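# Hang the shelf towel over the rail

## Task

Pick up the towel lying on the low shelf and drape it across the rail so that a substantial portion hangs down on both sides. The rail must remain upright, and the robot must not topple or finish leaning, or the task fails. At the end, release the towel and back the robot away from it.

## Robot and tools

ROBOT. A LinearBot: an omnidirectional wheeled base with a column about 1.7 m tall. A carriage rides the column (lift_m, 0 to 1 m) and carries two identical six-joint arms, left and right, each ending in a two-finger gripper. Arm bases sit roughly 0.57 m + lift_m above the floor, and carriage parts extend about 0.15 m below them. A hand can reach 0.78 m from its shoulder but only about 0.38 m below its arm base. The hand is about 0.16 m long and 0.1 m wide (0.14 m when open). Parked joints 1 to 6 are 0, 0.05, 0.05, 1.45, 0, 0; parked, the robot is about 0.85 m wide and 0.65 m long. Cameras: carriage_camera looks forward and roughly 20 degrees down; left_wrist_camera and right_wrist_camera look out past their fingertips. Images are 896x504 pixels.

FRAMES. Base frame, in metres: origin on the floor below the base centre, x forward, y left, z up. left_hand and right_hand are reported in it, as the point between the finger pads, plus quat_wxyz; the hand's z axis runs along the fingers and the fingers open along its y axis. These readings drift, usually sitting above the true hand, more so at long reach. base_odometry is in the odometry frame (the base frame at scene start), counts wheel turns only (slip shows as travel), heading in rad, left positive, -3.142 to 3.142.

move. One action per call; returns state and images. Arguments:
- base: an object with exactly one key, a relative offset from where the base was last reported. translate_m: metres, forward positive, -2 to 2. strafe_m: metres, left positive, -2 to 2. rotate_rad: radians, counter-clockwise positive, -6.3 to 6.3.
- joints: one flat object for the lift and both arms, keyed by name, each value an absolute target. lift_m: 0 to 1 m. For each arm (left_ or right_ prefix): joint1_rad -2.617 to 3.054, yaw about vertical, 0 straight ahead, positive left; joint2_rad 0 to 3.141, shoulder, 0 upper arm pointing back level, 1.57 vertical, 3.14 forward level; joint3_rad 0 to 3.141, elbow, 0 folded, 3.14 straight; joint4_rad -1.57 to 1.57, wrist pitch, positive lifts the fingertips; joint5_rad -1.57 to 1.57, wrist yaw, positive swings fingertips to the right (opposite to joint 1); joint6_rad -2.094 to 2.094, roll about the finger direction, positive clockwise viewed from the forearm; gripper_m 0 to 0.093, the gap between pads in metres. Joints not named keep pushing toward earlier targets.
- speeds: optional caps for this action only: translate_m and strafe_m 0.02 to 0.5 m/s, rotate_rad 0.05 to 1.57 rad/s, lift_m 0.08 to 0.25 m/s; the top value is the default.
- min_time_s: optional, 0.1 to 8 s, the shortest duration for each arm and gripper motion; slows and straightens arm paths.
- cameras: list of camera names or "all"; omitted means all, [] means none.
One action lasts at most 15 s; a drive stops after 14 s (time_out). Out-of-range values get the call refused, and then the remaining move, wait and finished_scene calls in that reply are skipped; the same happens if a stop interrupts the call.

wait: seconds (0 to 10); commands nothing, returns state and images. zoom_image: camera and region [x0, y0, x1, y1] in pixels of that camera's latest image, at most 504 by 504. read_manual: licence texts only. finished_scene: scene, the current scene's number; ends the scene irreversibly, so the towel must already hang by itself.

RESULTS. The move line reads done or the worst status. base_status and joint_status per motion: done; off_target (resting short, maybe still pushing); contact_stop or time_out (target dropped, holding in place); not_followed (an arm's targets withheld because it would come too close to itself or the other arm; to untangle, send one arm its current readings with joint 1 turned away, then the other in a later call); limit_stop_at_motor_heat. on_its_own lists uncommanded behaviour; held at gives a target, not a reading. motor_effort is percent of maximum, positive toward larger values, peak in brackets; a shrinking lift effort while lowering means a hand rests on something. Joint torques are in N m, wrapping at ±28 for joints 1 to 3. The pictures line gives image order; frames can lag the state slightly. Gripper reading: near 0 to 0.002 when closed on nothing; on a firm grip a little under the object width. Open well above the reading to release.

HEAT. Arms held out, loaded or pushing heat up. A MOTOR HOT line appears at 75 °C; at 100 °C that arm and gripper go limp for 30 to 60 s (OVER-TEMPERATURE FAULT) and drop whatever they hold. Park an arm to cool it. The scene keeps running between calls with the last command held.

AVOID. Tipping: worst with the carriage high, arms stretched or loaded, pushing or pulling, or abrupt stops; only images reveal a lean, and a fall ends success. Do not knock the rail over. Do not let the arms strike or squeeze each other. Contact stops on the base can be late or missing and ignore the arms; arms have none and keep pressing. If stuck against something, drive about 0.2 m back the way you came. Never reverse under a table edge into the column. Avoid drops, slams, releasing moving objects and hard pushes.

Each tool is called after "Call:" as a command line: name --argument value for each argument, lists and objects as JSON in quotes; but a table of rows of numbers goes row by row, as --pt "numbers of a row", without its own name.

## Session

Call:
move --cameras '["carriage_camera"]'

Scene clock: 0.00 s.
Joint torques (N m): no reading
base_odometry: x=+0.000 y=+0.000 heading=+0.000
base_status: not commanded
joint_positions: lift_m=+0.300 left_joint1_rad=+0.010 left_joint2_rad=+0.036 left_joint3_rad=+0.049 left_joint4_rad=+1.495 left_joint5_rad=-0.025 left_joint6_rad=+0.050 left_gripper_m=+0.09396 right_joint1_rad=-0.020 right_joint2_rad=+0.069 right_joint3_rad=+0.062 right_joint4_rad=+1.432 right_joint5_rad=+0.032 right_joint6_rad=+0.011 right_gripper_m=+0.09396
joint_status: not commanded
motor_effort: lift_m=+23 drive_wheels=+1
left_hand: x=+0.2368 y=+0.3073 z=+1.3225 quat_wxyz=(+0.999, -0.012, +0.032, +0.030) (m; base frame)
right_hand: x=+0.2585 y=-0.3092 z=+1.3243 quat_wxyz=(+0.997, +0.017, +0.073, -0.005) (m; base frame)
pictures: carriage_camera
camera_calibration:
carriage_camera: T_world_to_cam=[[-0.00559344, -0.999683, -0.0245389, 0.0358511], [-0.377647, 0.0248338, -0.925616, 1.26859], [0.925933, 0.00408966, -0.377667, 0.352301], [0, 0, 0, 1]] pos_world=[0.153073, 0.00289509, 1.30816]

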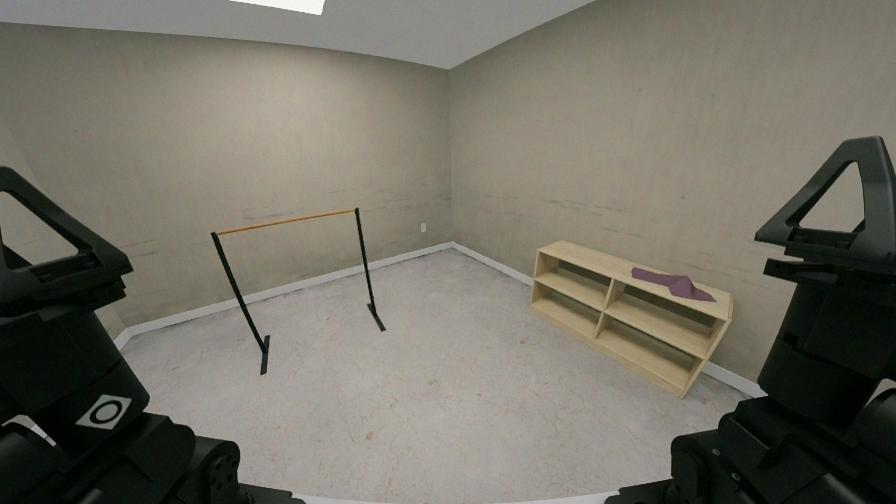

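Call:
zoom_image --camera "carriage_camera" --region '[520, 230, 740, 400]'

Scaled by 2.291 from the camera's 896x504 image, which has a finer 1280x720 frame.

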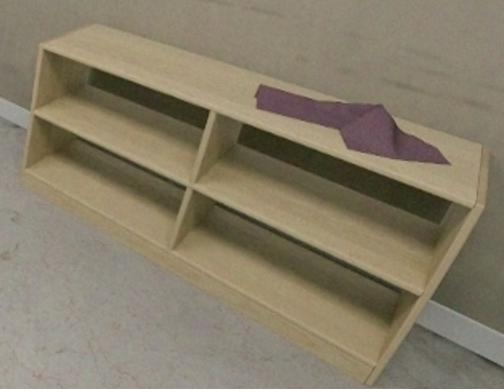

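Call:
move --base '{"rotate_rad": -0.961}' --joints '{"lift_m": 0.45}' --cameras '[]'

Call:
move --base '{"strafe_m": 0.19}' --cameras '[]'

Call:
move --base '{"translate_m": 0.9}' --cameras '["carriage_camera"]'

Call:
zoom_image --camera "carriage_camera" --region '[340, 310, 560, 480]'

Scene clock: 20.23 s.
Joint torques (N m): left_arm=[-0.28 3.88 5.56 -0.3 0.04 -0.07] | right_arm=[-0.21 3.69 6.06 -0.13 0.05 0.06]
move: done
base_odometry: x=+0.000 y=+0.000 heading=-0.961
base_status: done
joint_positions: lift_m=+0.450 left_joint1_rad=+0.010 left_joint2_rad=+0.036 left_joint3_rad=+0.049 left_joint4_rad=+1.495 left_joint5_rad=-0.025 left_joint6_rad=+0.050 left_gripper_m=+0.09396 right_joint1_rad=-0.020 right_joint2_rad=+0.069 right_joint3_rad=+0.062 right_joint4_rad=+1.432 right_joint5_rad=+0.032 right_joint6_rad=+0.011 right_gripper_m=+0.09396
joint_status: all done
motor_effort: lift_m=+25(30) drive_wheels=+6(14)
left_hand: x=+0.2368 y=+0.3073 z=+1.4723 quat_wxyz=(+0.999, -0.012, +0.032, +0.030) (m; base frame)
right_hand: x=+0.2585 y=-0.3092 z=+1.4741 quat_wxyz=(+0.997, +0.017, +0.073, -0.005) (m; base frame)
pictures: none
No camera images: "cameras" was empty.

Scene clock: 22.37 s.
Joint torques (N m): left_arm=[-0.27 3.92 5.6 -0.3 0.05 -0.09] | right_arm=[-0.29 3.62 6.09 -0.12 0.03 0.07]
move: done
base_odometry: x=+0.156 y=+0.109 heading=-0.962
base_status: done
joint_positions: lift_m=+0.450 left_joint1_rad=+0.009 left_joint2_rad=+0.036 left_joint3_rad=+0.049 left_joint4_rad=+1.495 left_joint5_rad=-0.025 left_joint6_rad=+0.050 left_gripper_m=+0.09396 right_joint1_rad=-0.020 right_joint2_rad=+0.069 right_joint3_rad=+0.062 right_joint4_rad=+1.432 right_joint5_rad=+0.033 right_joint6_rad=+0.011 right_gripper_m=+0.09396
joint_status: not commanded
motor_effort: lift_m=+25(25) drive_wheels=-6(15)
left_hand: x=+0.2368 y=+0.3073 z=+1.4723 quat_wxyz=(+0.999, -0.012, +0.032, +0.030) (m; base frame)
right_hand: x=+0.2585 y=-0.3093 z=+1.4741 quat_wxyz=(+0.997, +0.017, +0.073, -0.006) (m; base frame)
pictures: none
No camera images: "cameras" was empty.

Scene clock: 26.43 s.
Joint torques (N m): left_arm=[-0.28 3.88 5.63 -0.3 0.02 -0.07] | right_arm=[-0.17 3.74 5.91 -0.09 0.05 0.05]
move: done
base_odometry: x=+0.672 y=-0.629 heading=-0.961
base_status: done
joint_positions: lift_m=+0.450 left_joint1_rad=+0.009 left_joint2_rad=+0.036 left_joint3_rad=+0.049 left_joint4_rad=+1.495 left_joint5_rad=-0.025 left_joint6_rad=+0.050 left_gripper_m=+0.09396 right_joint1_rad=-0.020 right_joint2_rad=+0.069 right_joint3_rad=+0.062 right_joint4_rad=+1.431 right_joint5_rad=+0.033 right_joint6_rad=+0.011 right_gripper_m=+0.09396
joint_status: not commanded
motor_effort: lift_m=+25(25) drive_wheels=-4(13)
left_hand: x=+0.2369 y=+0.3073 z=+1.4723 quat_wxyz=(+0.999, -0.012, +0.032, +0.030) (m; base frame)
right_hand: x=+0.2587 y=-0.3093 z=+1.4740 quat_wxyz=(+0.997, +0.017, +0.073, -0.006) (m; base frame)
pictures: carriage_camera
camera_calibration:
carriage_camera: T_world_to_cam=[[-0.00559344, -0.999683, -0.0245389, 0.0395261], [-0.377647, 0.0248338, -0.925616, 1.40721], [0.925933, 0.00408966, -0.377667, 0.408861], [0, 0, 0, 1]] pos_world=[0.153073, 0.00289509, 1.45792]

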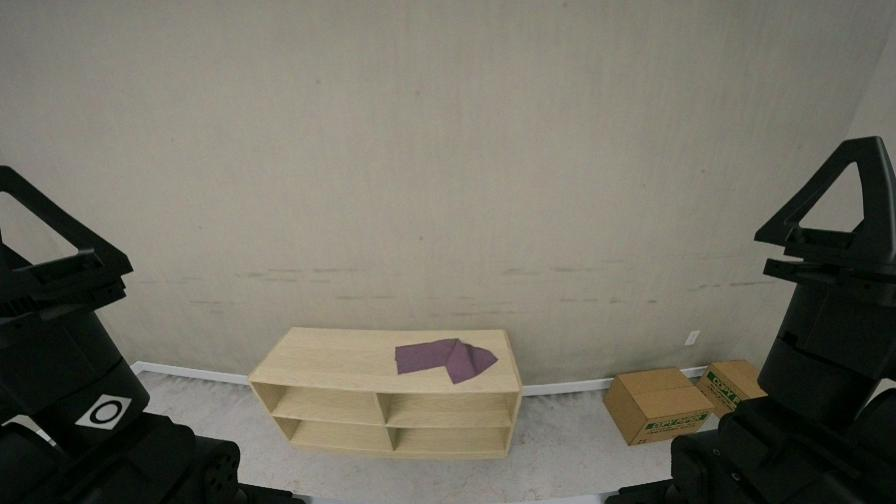

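Scaled by 2.291 from the camera's 896x504 image, which has a finer 1280x720 frame.

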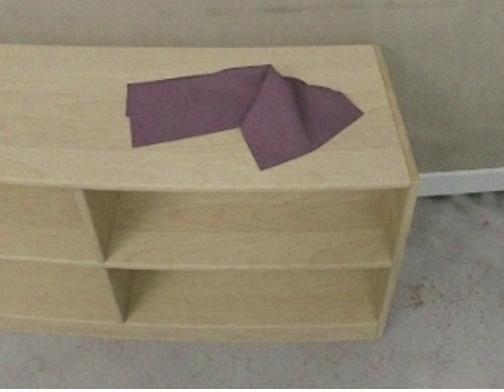

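Call:
move --base '{"translate_m": 0.33}' --joints '{"lift_m": 0.33}' --speeds '{"translate_m": 0.25}' --cameras '["carriage_camera"]'

Call:
move --joints '{"left_joint1_rad": -0.253, "left_joint2_rad": 2.668, "left_joint3_rad": 1.335, "left_joint4_rad": -0.237, "left_joint5_rad": 0, "left_joint6_rad": 0, "left_gripper_m": 0.05, "right_joint1_rad": 0.472, "right_joint2_rad": 2.686, "right_joint3_rad": 1.387, "right_joint4_rad": -0.272, "right_joint5_rad": 0, "right_joint6_rad": 0, "right_gripper_m": 0.05}' --min_time_s 2.5

Scene clock: 44.47 s.
Joint torques (N m): left_arm=[-0.35 3.79 5.45 -0.29 0.05 -0.08] | right_arm=[-0.21 3.66 6.01 -0.14 0.04 0.06]
move: done
base_odometry: x=+0.861 y=-0.899 heading=-0.960
base_status: done
joint_positions: lift_m=+0.330 left_joint1_rad=+0.009 left_joint2_rad=+0.036 left_joint3_rad=+0.049 left_joint4_rad=+1.495 left_joint5_rad=-0.025 left_joint6_rad=+0.050 left_gripper_m=+0.09396 right_joint1_rad=-0.020 right_joint2_rad=+0.069 right_joint3_rad=+0.062 right_joint4_rad=+1.431 right_joint5_rad=+0.033 right_joint6_rad=+0.011 right_gripper_m=+0.09396
joint_status: all done
motor_effort: lift_m=+20(21) drive_wheels=-3(12)
left_hand: x=+0.2366 y=+0.3073 z=+1.3530 quat_wxyz=(+0.999, -0.012, +0.031, +0.030) (m; base frame)
right_hand: x=+0.2587 y=-0.3093 z=+1.3546 quat_wxyz=(+0.997, +0.017, +0.073, -0.006) (m; base frame)
pictures: carriage_camera
camera_calibration:
carriage_camera: T_world_to_cam=[[-0.00559344, -0.999683, -0.0245389, 0.0365949], [-0.377647, 0.0248338, -0.925616, 1.29665], [0.925933, 0.00408966, -0.377667, 0.363749], [0, 0, 0, 1]] pos_world=[0.153073, 0.00289509, 1.33847]

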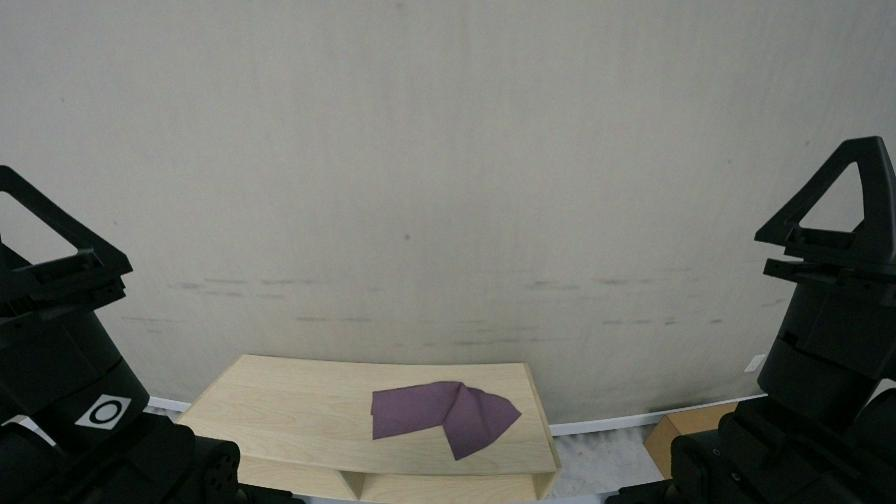

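Scene clock: 47.37 s.
Joint torques (N m): left_arm=[-0.8 -9.55 4.05 0.32 0.17 -0.2] | right_arm=[0.35 -11.18 4.41 0.19 -0.01 -0.06]
move: done
base_odometry: x=+0.861 y=-0.899 heading=-0.960
base_status: not commanded
joint_positions: lift_m=+0.330 left_joint1_rad=-0.248 left_joint2_rad=+2.651 left_joint3_rad=+1.323 left_joint4_rad=-0.215 left_joint5_rad=-0.012 left_joint6_rad=+0.009 left_gripper_m=+0.05010 right_joint1_rad=+0.467 right_joint2_rad=+2.666 right_joint3_rad=+1.375 right_joint4_rad=-0.254 right_joint5_rad=+0.009 right_joint6_rad=+0.011 right_gripper_m=+0.05014
joint_status: all done
motor_effort: lift_m=+20(20) drive_wheels=-3(4)
left_hand: x=+0.5868 y=+0.2124 z=+0.6902 quat_wxyz=(+0.015, +0.128, +0.992, +0.004) (m; base frame)
right_hand: x=+0.5670 y=-0.1302 z=+0.6913 quat_wxyz=(+0.014, -0.226, +0.974, -0.001) (m; base frame)
pictures: carriage_camera, left_wrist_camera, right_wrist_camera
camera_calibration:
carriage_camera: T_world_to_cam=[[-0.00559344, -0.999683, -0.0245389, 0.0365949], [-0.377647, 0.0248338, -0.925616, 1.29665], [0.925933, 0.00408966, -0.377667, 0.363749], [0, 0, 0, 1]] pos_world=[0.153073, 0.00289509, 1.33847]
left_wrist_camera: T_world_to_cam=[[-0.276488, -0.960985, 0.0079373, 0.359509], [-0.789786, 0.231922, 0.567847, 0.0241451], [-0.547533, 0.150734, -0.823096, 0.978249], [0, 0, 0, 1]] pos_world=[0.654093, 0.192427, 0.788629]
right_wrist_camera: T_world_to_cam=[[0.420784, -0.905716, -0.0511721, -0.311729], [-0.744065, -0.376853, 0.551678, 0.00343299], [-0.518948, -0.194062, -0.832486, 0.97115], [0, 0, 0, 1]] pos_world=[0.637701, -0.0925807, 0.790623]

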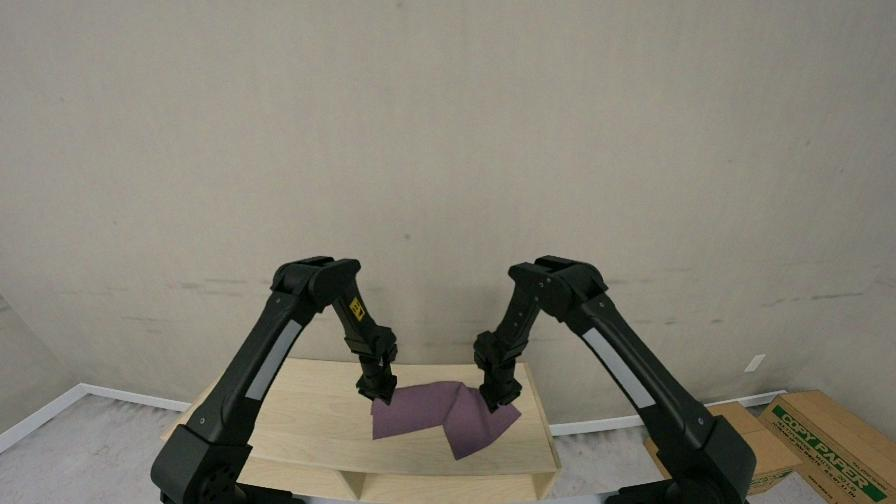

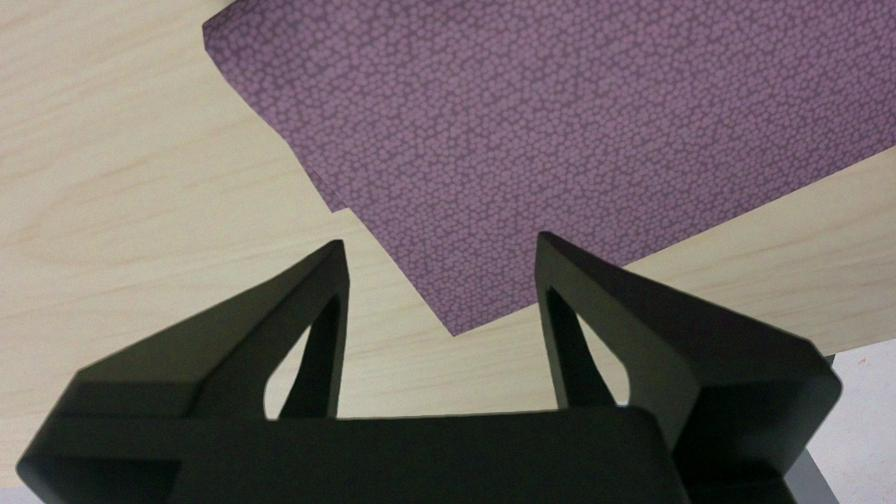

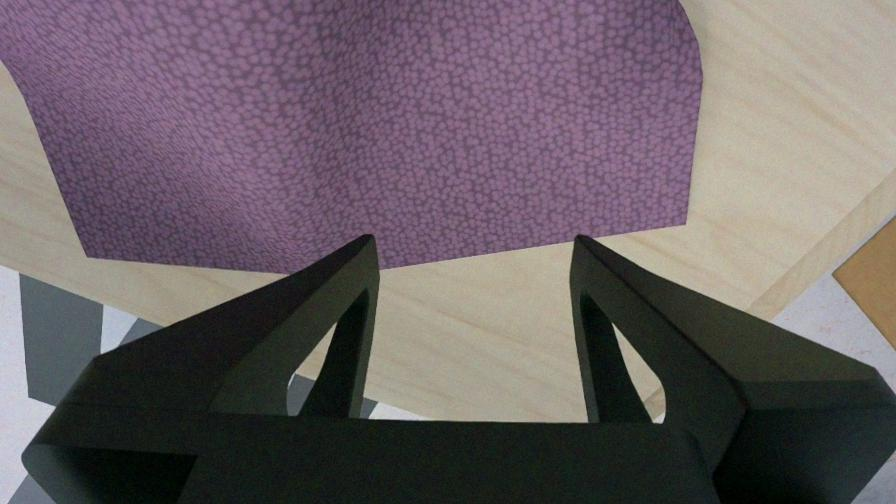

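Call:
move --joints '{"right_joint1_rad": 0.394, "right_joint2_rad": 2.67, "right_joint3_rad": 1.341, "right_joint4_rad": -0.242, "lift_m": 0.285}' --min_time_s 0.8 --cameras '["left_wrist_camera", "right_wrist_camera"]'

Call:
move --joints '{"lift_m": 0.265}' --speeds '{"lift_m": 0.08}' --cameras '["left_wrist_camera", "right_wrist_camera"]'

Scene clock: 55.77 s.
Joint torques (N m): left_arm=[-0.88 -10.24 3.6 0.36 0.16 -0.17] | right_arm=[-0.61 -12.7 2.62 0.43 0 -0.05]
move: done
base_odometry: x=+0.861 y=-0.899 heading=-0.960
base_status: not commanded
joint_positions: lift_m=+0.285 left_joint1_rad=-0.248 left_joint2_rad=+2.658 left_joint3_rad=+1.328 left_joint4_rad=-0.223 left_joint5_rad=-0.011 left_joint6_rad=+0.009 left_gripper_m=+0.05010 right_joint1_rad=+0.398 right_joint2_rad=+2.669 right_joint3_rad=+1.348 right_joint4_rad=-0.256 right_joint5_rad=+0.007 right_joint6_rad=+0.011 right_gripper_m=+0.05014
joint_status: all done
motor_effort: lift_m=+20(21) drive_wheels=-3(4)
left_hand: x=+0.5844 y=+0.2128 z=+0.6431 quat_wxyz=(+0.009, +0.128, +0.992, +0.004) (m; base frame)
right_hand: x=+0.5644 y=-0.1597 z=+0.6418 quat_wxyz=(-0.002, -0.192, +0.981, -0.004) (m; base frame)
pictures: left_wrist_camera, right_wrist_camera
camera_calibration:
left_wrist_camera: T_world_to_cam=[[-0.275679, -0.961207, 0.00906871, 0.35852], [-0.783715, 0.230216, 0.576881, 0.0399257], [-0.55659, 0.151926, -0.816778, 0.938995], [0, 0, 0, 1]] pos_world=[0.652761, 0.192762, 0.740667]
right_wrist_camera: T_world_to_cam=[[0.356052, -0.933019, -0.051994, -0.307216], [-0.750446, -0.318648, 0.579046, 0.0130788], [-0.556828, -0.167152, -0.813635, 0.936414], [0, 0, 0, 1]] pos_world=[0.640622, -0.125948, 0.738353]

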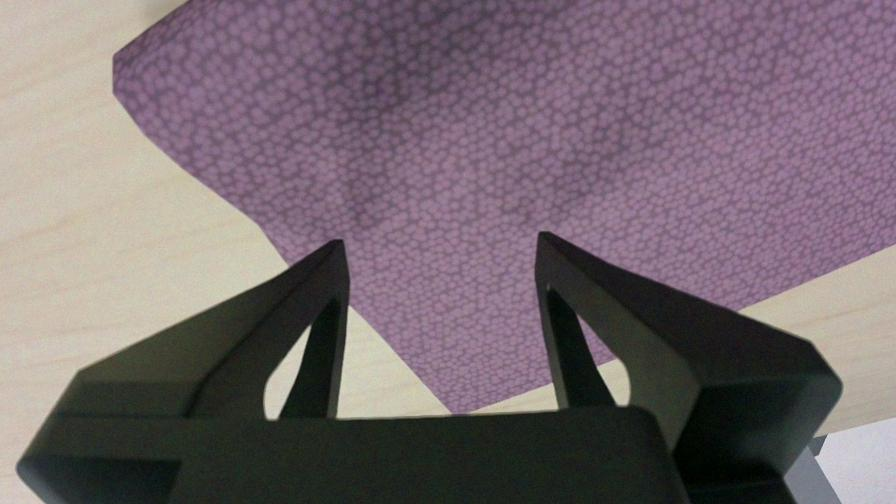

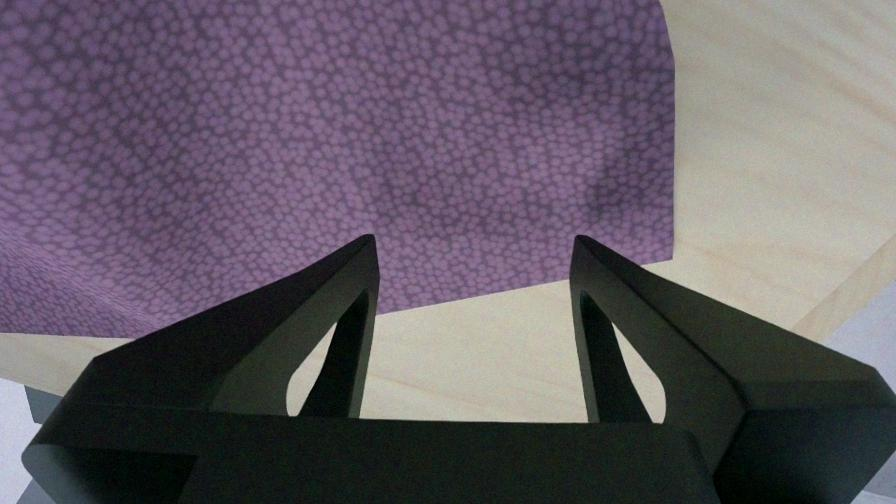

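Scene clock: 56.43 s.
Joint torques (N m): left_arm=[-0.8 -8.65 3.17 0.81 0.22 -0.13] | right_arm=[-0.62 -10.77 2.84 0.68 0.04 -0.05]
move: done
base_odometry: x=+0.861 y=-0.899 heading=-0.960
base_status: not commanded
joint_positions: lift_m=+0.266 left_joint1_rad=-0.248 left_joint2_rad=+2.640 left_joint3_rad=+1.336 left_joint4_rad=-0.266 left_joint5_rad=-0.016 left_joint6_rad=+0.005 left_gripper_m=+0.05009 right_joint1_rad=+0.398 right_joint2_rad=+2.646 right_joint3_rad=+1.346 right_joint4_rad=-0.279 right_joint5_rad=+0.005 right_joint6_rad=+0.011 right_gripper_m=+0.05014
joint_status: all done
motor_effort: lift_m=+16(18) drive_wheels=+4(7)
left_hand: x=+0.5840 y=+0.2137 z=+0.6310 quat_wxyz=(+0.001, +0.126, +0.992, +0.008) (m; base frame)
right_hand: x=+0.5655 y=-0.1589 z=+0.6301 quat_wxyz=(-0.004, -0.192, +0.981, -0.003) (m; base frame)
pictures: left_wrist_camera, right_wrist_camera
camera_calibration:
left_wrist_camera: T_world_to_cam=[[-0.271866, -0.962322, 0.00501833, 0.359965], [-0.775768, 0.222242, 0.590587, 0.0348102], [-0.56945, 0.156667, -0.806959, 0.929114], [0, 0, 0, 1]] pos_world=[0.65395, 0.193104, 0.727391]
right_wrist_camera: T_world_to_cam=[[0.355899, -0.932995, -0.0534402, -0.306514], [-0.748883, -0.318941, 0.580905, 0.0187863], [-0.559026, -0.166723, -0.812215, 0.928107], [0, 0, 0, 1]] pos_world=[0.641993, -0.125248, 0.726529]

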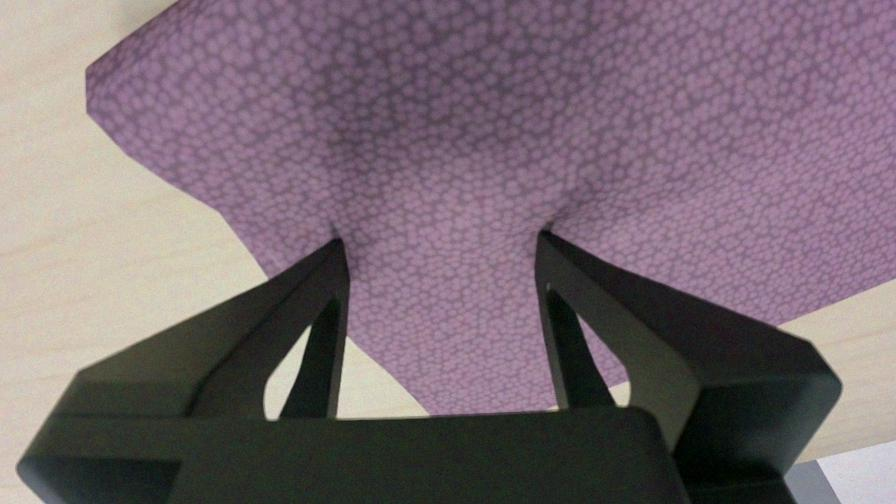

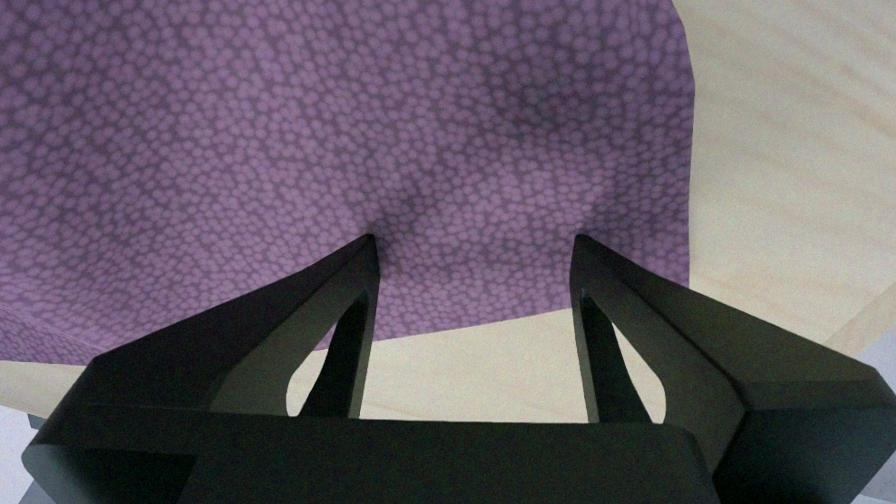

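Call:
move --joints '{"lift_m": 0.261}' --speeds '{"lift_m": 0.08}' --cameras '[]'

Call:
move --joints '{"left_gripper_m": 0, "right_gripper_m": 0}' --min_time_s 1.5 --cameras '["left_wrist_camera", "right_wrist_camera"]'

Scene clock: 69.27 s.
Joint torques (N m): left_arm=[-0.87 -7.77 3.12 0.93 0.19 -0.12] | right_arm=[-0.59 -9.74 2.97 0.78 0.03 -0.05]
move: done
base_odometry: x=+0.861 y=-0.899 heading=-0.960
base_status: not commanded
joint_positions: lift_m=+0.262 left_joint1_rad=-0.248 left_joint2_rad=+2.631 left_joint3_rad=+1.337 left_joint4_rad=-0.280 left_joint5_rad=-0.017 left_joint6_rad=+0.005 left_gripper_m=+0.05009 right_joint1_rad=+0.398 right_joint2_rad=+2.636 right_joint3_rad=+1.346 right_joint4_rad=-0.293 right_joint5_rad=+0.005 right_joint6_rad=+0.011 right_gripper_m=+0.05014
joint_status: all done
motor_effort: lift_m=+15(15) drive_wheels=+4(5)
left_hand: x=+0.5842 y=+0.2139 z=+0.6305 quat_wxyz=(-0.001, +0.126, +0.992, +0.009) (m; base frame)
right_hand: x=+0.5656 y=-0.1589 z=+0.6298 quat_wxyz=(-0.005, -0.192, +0.981, -0.004) (m; base frame)
pictures: none
No camera images: "cameras" was empty.

Scene clock: 71.07 s.
Joint torques (N m): left_arm=[-0.96 -7.79 2.93 0.96 0.55 -0.14] | right_arm=[-0.64 -9.73 2.91 0.68 0.04 -0.06]
move: off_target
base_odometry: x=+0.861 y=-0.899 heading=-0.960
base_status: not commanded
joint_positions: lift_m=+0.262 left_joint1_rad=-0.247 left_joint2_rad=+2.631 left_joint3_rad=+1.339 left_joint4_rad=-0.280 left_joint5_rad=-0.051 left_joint6_rad=+0.005 left_gripper_m=+0.00508 right_joint1_rad=+0.398 right_joint2_rad=+2.635 right_joint3_rad=+1.346 right_joint4_rad=-0.280 right_joint5_rad=+0.001 right_joint6_rad=+0.011 right_gripper_m=+0.00314
joint_status: left_gripper_m off_target (ended at +0.00510, target +0.00000); the others done
motor_effort: lift_m=+15(15) drive_wheels=+4(5)
left_hand: x=+0.5870 y=+0.2196 z=+0.6310 quat_wxyz=(+0.003, +0.125, +0.992, +0.025) (m; base frame)
right_hand: x=+0.5684 y=-0.1570 z=+0.6300 quat_wxyz=(+0.001, -0.192, +0.981, -0.001) (m; base frame)
pictures: left_wrist_camera, right_wrist_camera
camera_calibration:
left_wrist_camera: T_world_to_cam=[[-0.270673, -0.962203, -0.0300387, 0.387857], [-0.780651, 0.201129, 0.591719, 0.0426215], [-0.563312, 0.183612, -0.805584, 0.919535], [0, 0, 0, 1]] pos_world=[0.65624, 0.195787, 0.727194]
right_wrist_camera: T_world_to_cam=[[0.356312, -0.932591, -0.0575774, -0.303315], [-0.753308, -0.323177, 0.572785, 0.0286087], [-0.552782, -0.160717, -0.817681, 0.930802], [0, 0, 0, 1]] pos_world=[0.644157, -0.124028, 0.727248]

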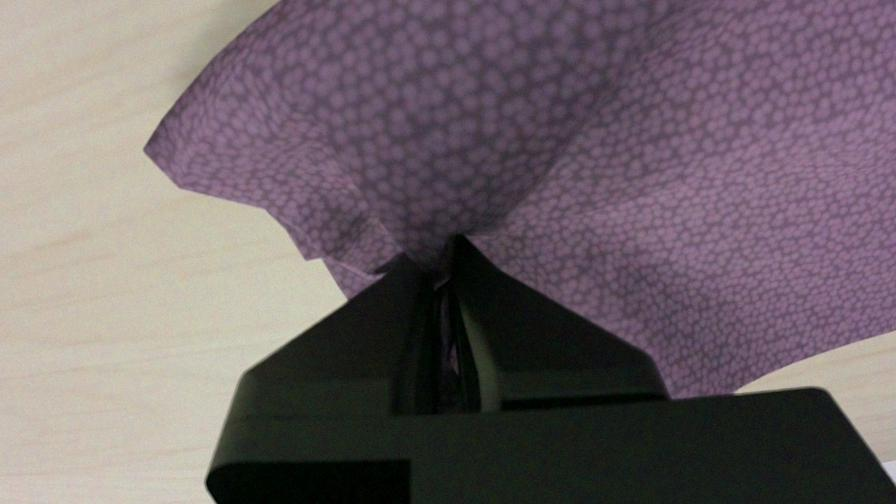

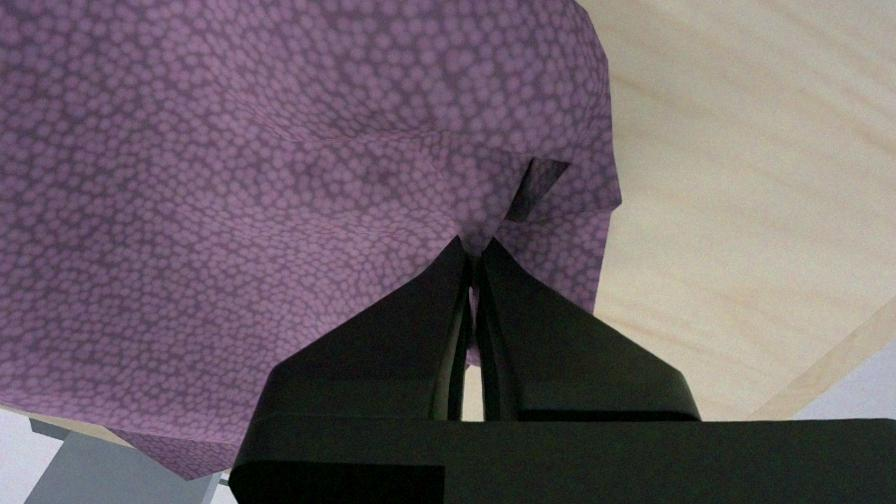

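Call:
move --joints '{"lift_m": 0.36}' --speeds '{"lift_m": 0.1}' --cameras '["left_wrist_camera", "right_wrist_camera"]'

Scene clock: 77.70 s.
Joint torques (N m): left_arm=[-0.98 -9.44 2.82 0.67 0.15 -0.13] | right_arm=[-0.59 -10.84 2.8 0.42 0.07 -0.05]
move: done
base_odometry: x=+0.861 y=-0.899 heading=-0.960
base_status: not commanded
joint_positions: lift_m=+0.360 left_joint1_rad=-0.247 left_joint2_rad=+2.649 left_joint3_rad=+1.339 left_joint4_rad=-0.252 left_joint5_rad=-0.011 left_joint6_rad=+0.005 left_gripper_m=+0.00455 right_joint1_rad=+0.398 right_joint2_rad=+2.648 right_joint3_rad=+1.346 right_joint4_rad=-0.252 right_joint5_rad=+0.001 right_joint6_rad=+0.011 right_gripper_m=+0.00303
joint_status: all done
motor_effort: lift_m=+24(28) drive_wheels=+4(5)
left_hand: x=+0.5861 y=+0.2129 z=+0.7223 quat_wxyz=(+0.005, +0.125, +0.992, +0.005) (m; base frame)
right_hand: x=+0.5709 y=-0.1559 z=+0.7234 quat_wxyz=(+0.008, -0.192, +0.981, +0.001) (m; base frame)
pictures: left_wrist_camera, right_wrist_camera
camera_calibration:
left_wrist_camera: T_world_to_cam=[[-0.270839, -0.962583, 0.00896122, 0.355884], [-0.780626, 0.22507, 0.583067, -0.00959423], [-0.563267, 0.150922, -0.812375, 1.00562], [0, 0, 0, 1]] pos_world=[0.655332, 0.192957, 0.819347]
right_wrist_camera: T_world_to_cam=[[0.357143, -0.932218, -0.0584677, -0.297557], [-0.761389, -0.326813, 0.559893, -0.00931045], [-0.54105, -0.155446, -0.826499, 1.00918], [0, 0, 0, 1]] pos_world=[0.645201, -0.123558, 0.821905]

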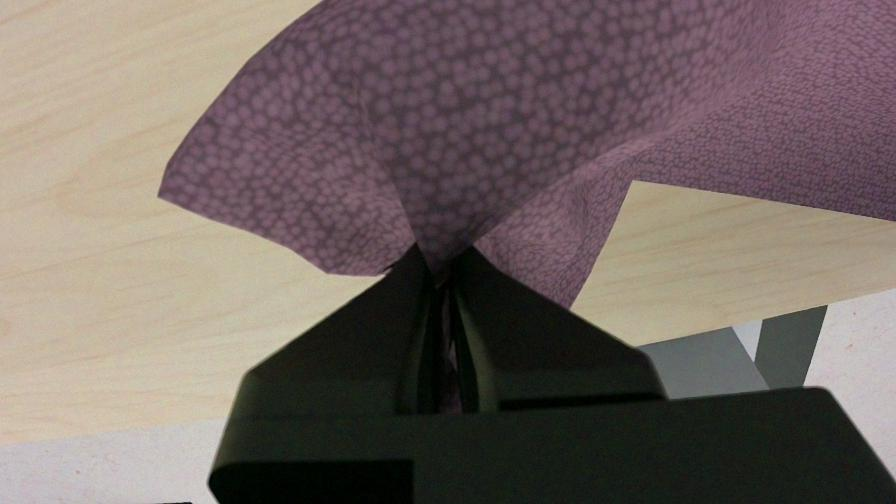

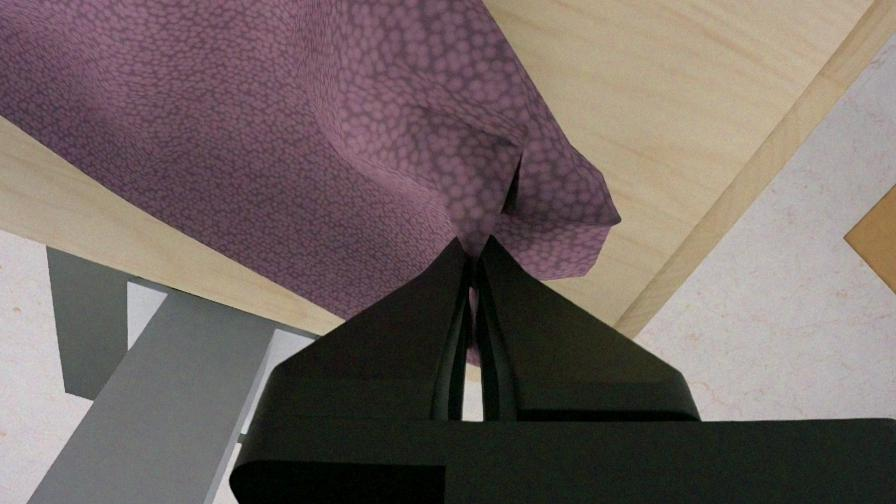

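Call:
move --joints '{"lift_m": 0.7}' --speeds '{"lift_m": 0.2}' --cameras '["carriage_camera"]'

Call:
move --base '{"translate_m": -0.4}' --joints '{"lift_m": 0.88}' --speeds '{"lift_m": 0.15, "translate_m": 0.3}' --cameras '["carriage_camera"]'

Scene clock: 85.43 s.
Joint torques (N m): left_arm=[-0.92 -10.41 3.03 0.57 0.14 -0.13] | right_arm=[-0.62 -11.62 3.25 0.38 0.07 -0.06]
move: done
base_odometry: x=+0.861 y=-0.899 heading=-0.960
base_status: not commanded
joint_positions: lift_m=+0.700 left_joint1_rad=-0.247 left_joint2_rad=+2.659 left_joint3_rad=+1.336 left_joint4_rad=-0.246 left_joint5_rad=-0.009 left_joint6_rad=+0.005 left_gripper_m=+0.00454 right_joint1_rad=+0.398 right_joint2_rad=+2.658 right_joint3_rad=+1.343 right_joint4_rad=-0.246 right_joint5_rad=+0.001 right_joint6_rad=+0.011 right_gripper_m=+0.00302
joint_status: all done
motor_effort: lift_m=+24(30) drive_wheels=+4(4)
left_hand: x=+0.5826 y=+0.2133 z=+1.0584 quat_wxyz=(+0.002, +0.125, +0.992, +0.004) (m; base frame)
right_hand: x=+0.5679 y=-0.1571 z=+1.0596 quat_wxyz=(+0.005, -0.192, +0.981, +0.001) (m; base frame)
pictures: carriage_camera
camera_calibration:
carriage_camera: T_world_to_cam=[[-0.00559344, -0.999683, -0.0245389, 0.0456619], [-0.377647, 0.0248338, -0.925616, 1.63865], [0.925933, 0.00408966, -0.377667, 0.503294], [0, 0, 0, 1]] pos_world=[0.153073, 0.00289509, 1.70796]

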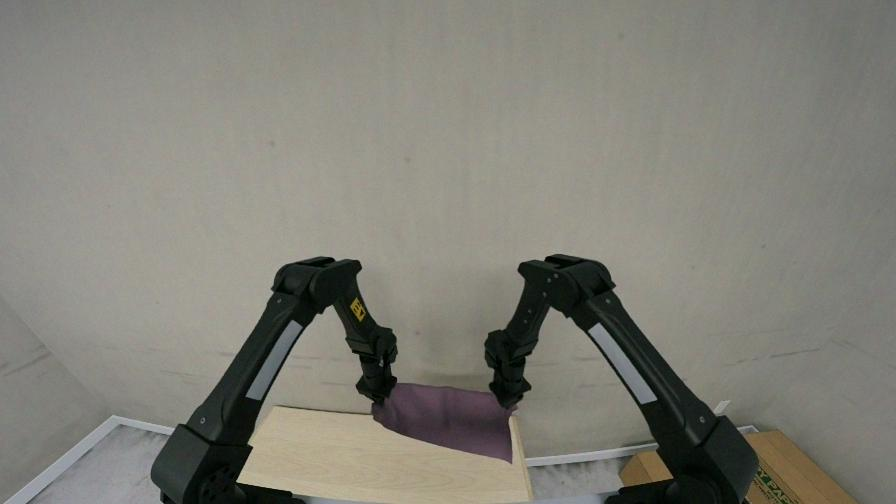

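Scene clock: 88.37 s.
Joint torques (N m): left_arm=[-0.68 -10.39 3.06 0.53 0.1 -0.13] | right_arm=[-0.43 -11.89 3.06 0.31 0.06 -0.06]
move: done
base_odometry: x=+0.632 y=-0.571 heading=-0.960
base_status: done
joint_positions: lift_m=+0.880 left_joint1_rad=-0.249 left_joint2_rad=+2.660 left_joint3_rad=+1.336 left_joint4_rad=-0.240 left_joint5_rad=-0.006 left_joint6_rad=+0.005 left_gripper_m=+0.00454 right_joint1_rad=+0.397 right_joint2_rad=+2.660 right_joint3_rad=+1.343 right_joint4_rad=-0.241 right_joint5_rad=+0.001 right_joint6_rad=+0.011 right_gripper_m=+0.00302
joint_status: all done
motor_effort: lift_m=+24(30) drive_wheels=-1(13)
left_hand: x=+0.5831 y=+0.2118 z=+1.2379 quat_wxyz=(+0.004, +0.127, +0.992, +0.003) (m; base frame)
right_hand: x=+0.5686 y=-0.1571 z=+1.2388 quat_wxyz=(+0.007, -0.192, +0.981, +0.001) (m; base frame)
pictures: carriage_camera
camera_calibration:
carriage_camera: T_world_to_cam=[[-0.00559344, -0.999683, -0.0245389, 0.0500779], [-0.377647, 0.0248338, -0.925616, 1.80523], [0.925933, 0.00408966, -0.377667, 0.571259], [0, 0, 0, 1]] pos_world=[0.153073, 0.00289509, 1.88792]

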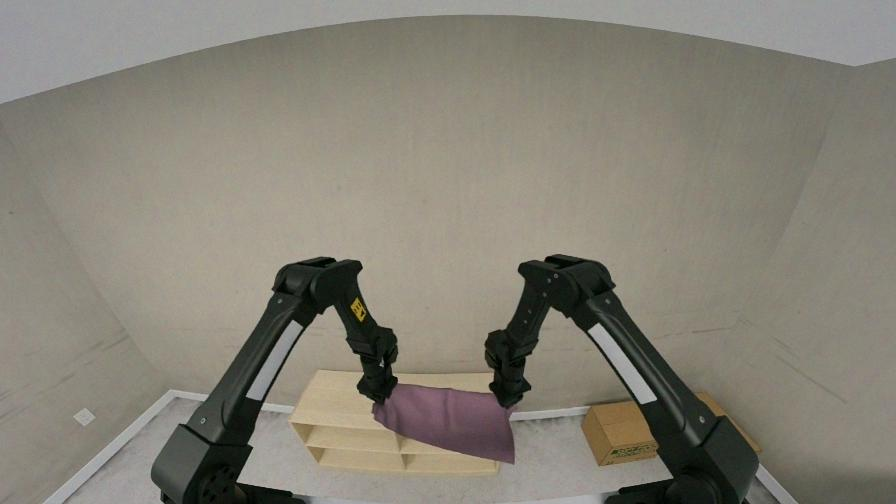

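Call:
move --base '{"rotate_rad": 3.08}' --speeds '{"rotate_rad": 0.9}' --cameras '["carriage_camera"]'

Scene clock: 104.70 s.
Joint torques (N m): left_arm=[-0.69 -10.36 3.08 0.53 0.1 -0.14] | right_arm=[-0.09 -11.93 3.08 0.3 0.07 -0.05]
move: done
base_odometry: x=+0.632 y=-0.572 heading=+2.119
base_status: done
joint_positions: lift_m=+0.880 left_joint1_rad=-0.249 left_joint2_rad=+2.660 left_joint3_rad=+1.336 left_joint4_rad=-0.240 left_joint5_rad=-0.006 left_joint6_rad=+0.005 left_gripper_m=+0.00450 right_joint1_rad=+0.394 right_joint2_rad=+2.660 right_joint3_rad=+1.343 right_joint4_rad=-0.240 right_joint5_rad=+0.001 right_joint6_rad=+0.011 right_gripper_m=+0.00302
joint_status: not commanded
motor_effort: lift_m=+25(25) drive_wheels=+8(14)
left_hand: x=+0.5832 y=+0.2117 z=+1.2379 quat_wxyz=(+0.004, +0.127, +0.992, +0.003) (m; base frame)
right_hand: x=+0.5691 y=-0.1581 z=+1.2388 quat_wxyz=(+0.007, -0.190, +0.982, +0.001) (m; base frame)
pictures: carriage_camera
camera_calibration:
carriage_camera: T_world_to_cam=[[-0.00559344, -0.999683, -0.0245389, 0.0500779], [-0.377647, 0.0248338, -0.925616, 1.80523], [0.925933, 0.00408966, -0.377667, 0.571259], [0, 0, 0, 1]] pos_world=[0.153073, 0.00289509, 1.88792]

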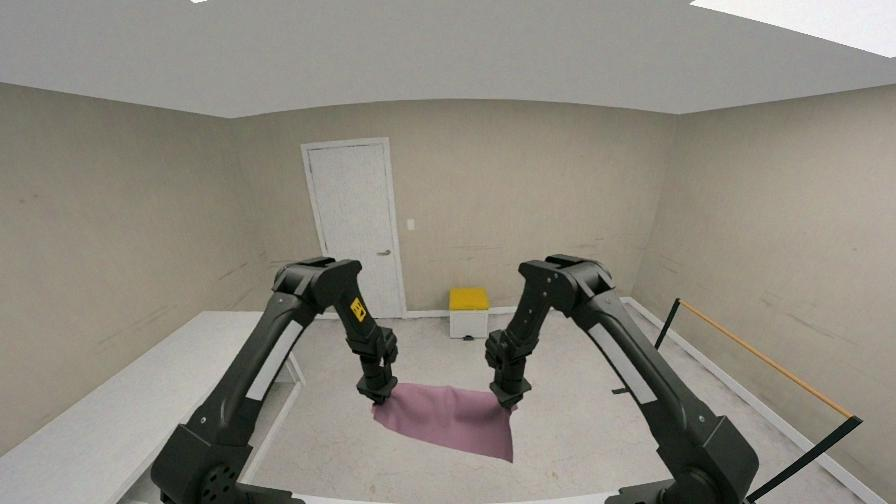

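Call:
move --base '{"translate_m": -0.33}' --joints '{"lift_m": 0.95}' --speeds '{"translate_m": 0.3, "lift_m": 0.1}' --cameras '[]'

Call:
move --base '{"strafe_m": -1.3}' --speeds '{"strafe_m": 0.35}' --cameras '["carriage_camera"]'

Scene clock: 120.10 s.
Joint torques (N m): left_arm=[-0.58 -10.52 3.08 0.49 0.1 -0.12] | right_arm=[-0.2 -12 3.14 0.28 0.07 -0.05]
move: done
base_odometry: x=+0.805 y=-0.853 heading=+2.120
base_status: done
joint_positions: lift_m=+0.950 left_joint1_rad=-0.250 left_joint2_rad=+2.661 left_joint3_rad=+1.335 left_joint4_rad=-0.236 left_joint5_rad=-0.006 left_joint6_rad=+0.005 left_gripper_m=+0.00450 right_joint1_rad=+0.395 right_joint2_rad=+2.660 right_joint3_rad=+1.342 right_joint4_rad=-0.238 right_joint5_rad=+0.000 right_joint6_rad=+0.011 right_gripper_m=+0.00302
joint_status: all done
motor_effort: lift_m=+24(30) drive_wheels=-6(18)
left_hand: x=+0.5834 y=+0.2113 z=+1.3076 quat_wxyz=(+0.005, +0.127, +0.992, +0.002) (m; base frame)
right_hand: x=+0.5690 y=-0.1579 z=+1.3086 quat_wxyz=(+0.007, -0.191, +0.982, +0.001) (m; base frame)
pictures: none
No camera images: "cameras" was empty.

Scene clock: 125.50 s.
Joint torques (N m): left_arm=[-0.25 -10.44 3.1 0.49 0.1 -0.13] | right_arm=[-0.17 -11.96 3.12 0.29 0.07 -0.06]
move: done
base_odometry: x=+1.913 y=-0.174 heading=+2.120
base_status: done
joint_positions: lift_m=+0.950 left_joint1_rad=-0.254 left_joint2_rad=+2.661 left_joint3_rad=+1.335 left_joint4_rad=-0.236 left_joint5_rad=-0.006 left_joint6_rad=+0.005 left_gripper_m=+0.00450 right_joint1_rad=+0.394 right_joint2_rad=+2.660 right_joint3_rad=+1.342 right_joint4_rad=-0.237 right_joint5_rad=+0.000 right_joint6_rad=+0.011 right_gripper_m=+0.00302
joint_status: not commanded
motor_effort: lift_m=+24(24) drive_wheels=-2(9)
left_hand: x=+0.5830 y=+0.2101 z=+1.3076 quat_wxyz=(+0.005, +0.129, +0.992, +0.002) (m; base frame)
right_hand: x=+0.5692 y=-0.1580 z=+1.3086 quat_wxyz=(+0.008, -0.190, +0.982, +0.001) (m; base frame)
pictures: carriage_camera
camera_calibration:
carriage_camera: T_world_to_cam=[[-0.00559344, -0.999683, -0.0245389, 0.0517978], [-0.377647, 0.0248338, -0.925616, 1.8701], [0.925933, 0.00408966, -0.377667, 0.597729], [0, 0, 0, 1]] pos_world=[0.153073, 0.00289509, 1.95801]

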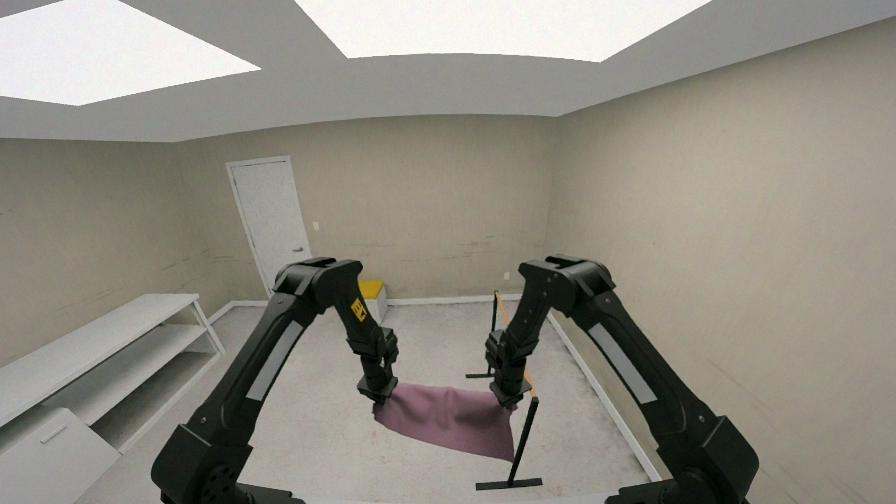

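Call:
move --base '{"strafe_m": -0.378}' --joints '{"lift_m": 1.0}' --speeds '{"strafe_m": 0.25, "lift_m": 0.1}' --cameras '["carriage_camera"]'

Scene clock: 142.90 s.
Joint torques (N m): left_arm=[-0.25 -10.69 3.14 0.5 0.09 -0.13] | right_arm=[-0.28 -12.07 3.15 0.27 0.07 -0.05]
move: done
base_odometry: x=+2.236 y=+0.023 heading=+2.120
base_status: done
joint_positions: lift_m=+1.000 left_joint1_rad=-0.254 left_joint2_rad=+2.662 left_joint3_rad=+1.334 left_joint4_rad=-0.237 left_joint5_rad=-0.006 left_joint6_rad=+0.005 left_gripper_m=+0.00450 right_joint1_rad=+0.394 right_joint2_rad=+2.661 right_joint3_rad=+1.342 right_joint4_rad=-0.238 right_joint5_rad=+0.000 right_joint6_rad=+0.011 right_gripper_m=+0.00302
joint_status: all done
motor_effort: lift_m=+24(30) drive_wheels=-1(9)
left_hand: x=+0.5821 y=+0.2100 z=+1.3571 quat_wxyz=(+0.003, +0.129, +0.992, +0.002) (m; base frame)
right_hand: x=+0.5685 y=-0.1583 z=+1.3582 quat_wxyz=(+0.007, -0.190, +0.982, +0.001) (m; base frame)
pictures: carriage_camera
camera_calibration:
carriage_camera: T_world_to_cam=[[-0.00559344, -0.999683, -0.0245389, 0.0530245], [-0.377647, 0.0248338, -0.925616, 1.91637], [0.925933, 0.00408966, -0.377667, 0.616609], [0, 0, 0, 1]] pos_world=[0.153073, 0.00289509, 2.008]

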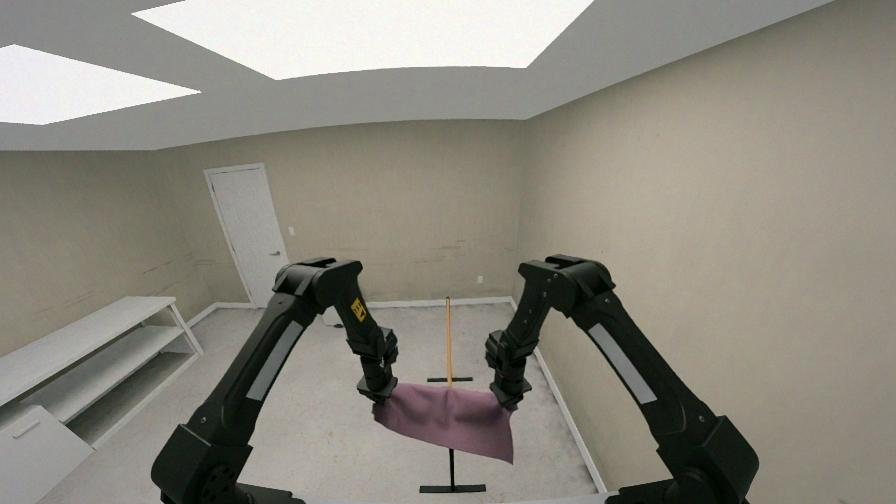

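Call:
move --base '{"translate_m": 0.325}' --speeds '{"translate_m": 0.2}' --cameras '["carriage_camera"]'

Scene clock: 149.60 s.
Joint torques (N m): left_arm=[-0.28 -10.55 3.15 0.47 0.1 -0.11] | right_arm=[-0.18 -12.03 3.19 0.29 0.08 -0.05]
move: done
base_odometry: x=+2.067 y=+0.300 heading=+2.119
base_status: done
joint_positions: lift_m=+1.000 left_joint1_rad=-0.255 left_joint2_rad=+2.662 left_joint3_rad=+1.334 left_joint4_rad=-0.237 left_joint5_rad=-0.006 left_joint6_rad=+0.005 left_gripper_m=+0.00450 right_joint1_rad=+0.394 right_joint2_rad=+2.661 right_joint3_rad=+1.342 right_joint4_rad=-0.238 right_joint5_rad=+0.000 right_joint6_rad=+0.011 right_gripper_m=+0.00302
joint_status: not commanded
motor_effort: lift_m=+24(24) drive_wheels=-5(12)
left_hand: x=+0.5820 y=+0.2098 z=+1.3571 quat_wxyz=(+0.003, +0.129, +0.992, +0.002) (m; base frame)
right_hand: x=+0.5685 y=-0.1583 z=+1.3582 quat_wxyz=(+0.007, -0.190, +0.982, +0.001) (m; base frame)
pictures: carriage_camera
camera_calibration:
carriage_camera: T_world_to_cam=[[-0.00559344, -0.999683, -0.0245389, 0.0530245], [-0.377647, 0.0248338, -0.925616, 1.91637], [0.925933, 0.00408966, -0.377667, 0.616609], [0, 0, 0, 1]] pos_world=[0.153073, 0.00289509, 2.008]

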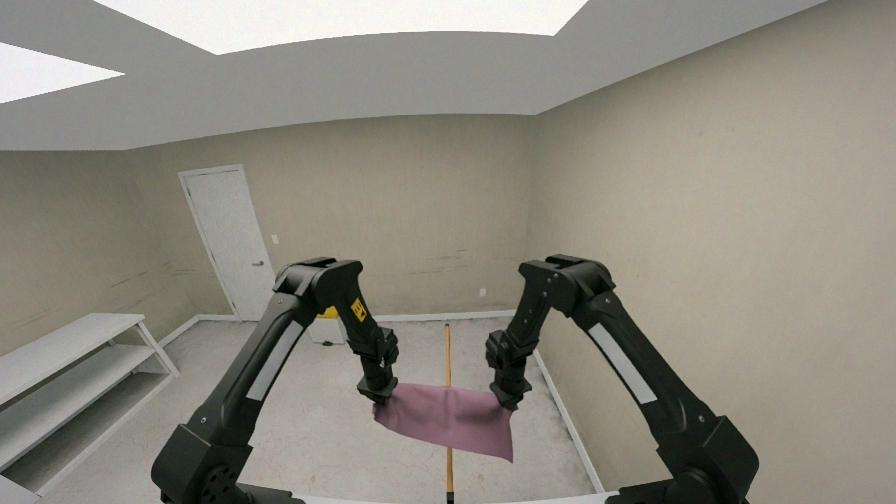

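Call:
move --joints '{"left_joint1_rad": -0.241, "left_joint2_rad": 2.8615, "left_joint3_rad": 1.897, "left_joint4_rad": -0.607, "right_joint1_rad": 0.278, "right_joint2_rad": 2.828, "right_joint3_rad": 1.818, "right_joint4_rad": -0.561}' --min_time_s 2.5 --cameras '["carriage_camera"]'

Scene clock: 157.80 s.
Joint torques (N m): left_arm=[0.28 -11.22 6.11 0.31 0.11 -0.13] | right_arm=[-0.88 -12.38 6.24 0.24 0.07 -0.07]
move: done
base_odometry: x=+2.067 y=+0.300 heading=+2.119
base_status: not commanded
joint_positions: lift_m=+1.000 left_joint1_rad=-0.248 left_joint2_rad=+2.837 left_joint3_rad=+1.879 left_joint4_rad=-0.586 left_joint5_rad=-0.006 left_joint6_rad=+0.005 left_gripper_m=+0.00450 right_joint1_rad=+0.285 right_joint2_rad=+2.799 right_joint3_rad=+1.802 right_joint4_rad=-0.543 right_joint5_rad=+0.000 right_joint6_rad=+0.011 right_gripper_m=+0.00302
joint_status: all done
motor_effort: lift_m=+24(24) drive_wheels=-5(5)
left_hand: x=+0.6755 y=+0.1890 z=+1.3720 quat_wxyz=(+0.014, +0.126, +0.992, +0.001) (m; base frame)
right_hand: x=+0.6618 y=-0.1739 z=+1.3740 quat_wxyz=(+0.015, -0.136, +0.991, +0.002) (m; base frame)
pictures: carriage_camera
camera_calibration:
carriage_camera: T_world_to_cam=[[-0.00559344, -0.999683, -0.0245389, 0.0530245], [-0.377647, 0.0248338, -0.925616, 1.91637], [0.925933, 0.00408966, -0.377667, 0.616609], [0, 0, 0, 1]] pos_world=[0.153073, 0.00289509, 2.008]

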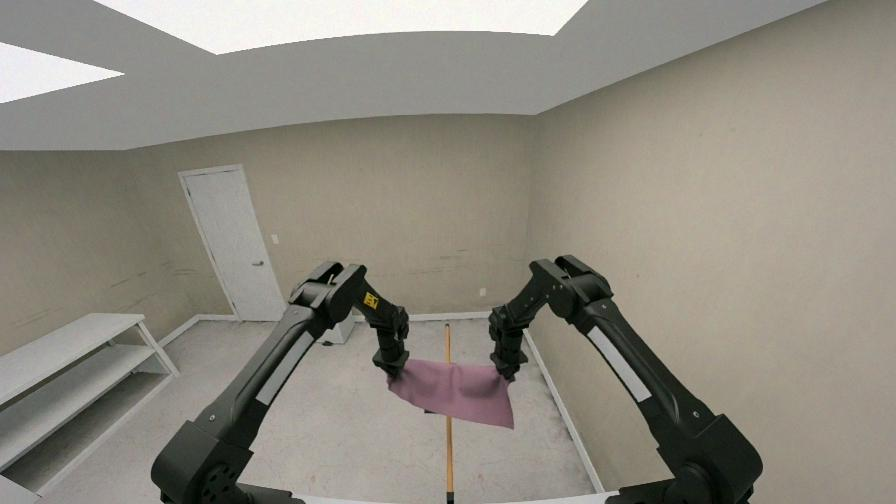

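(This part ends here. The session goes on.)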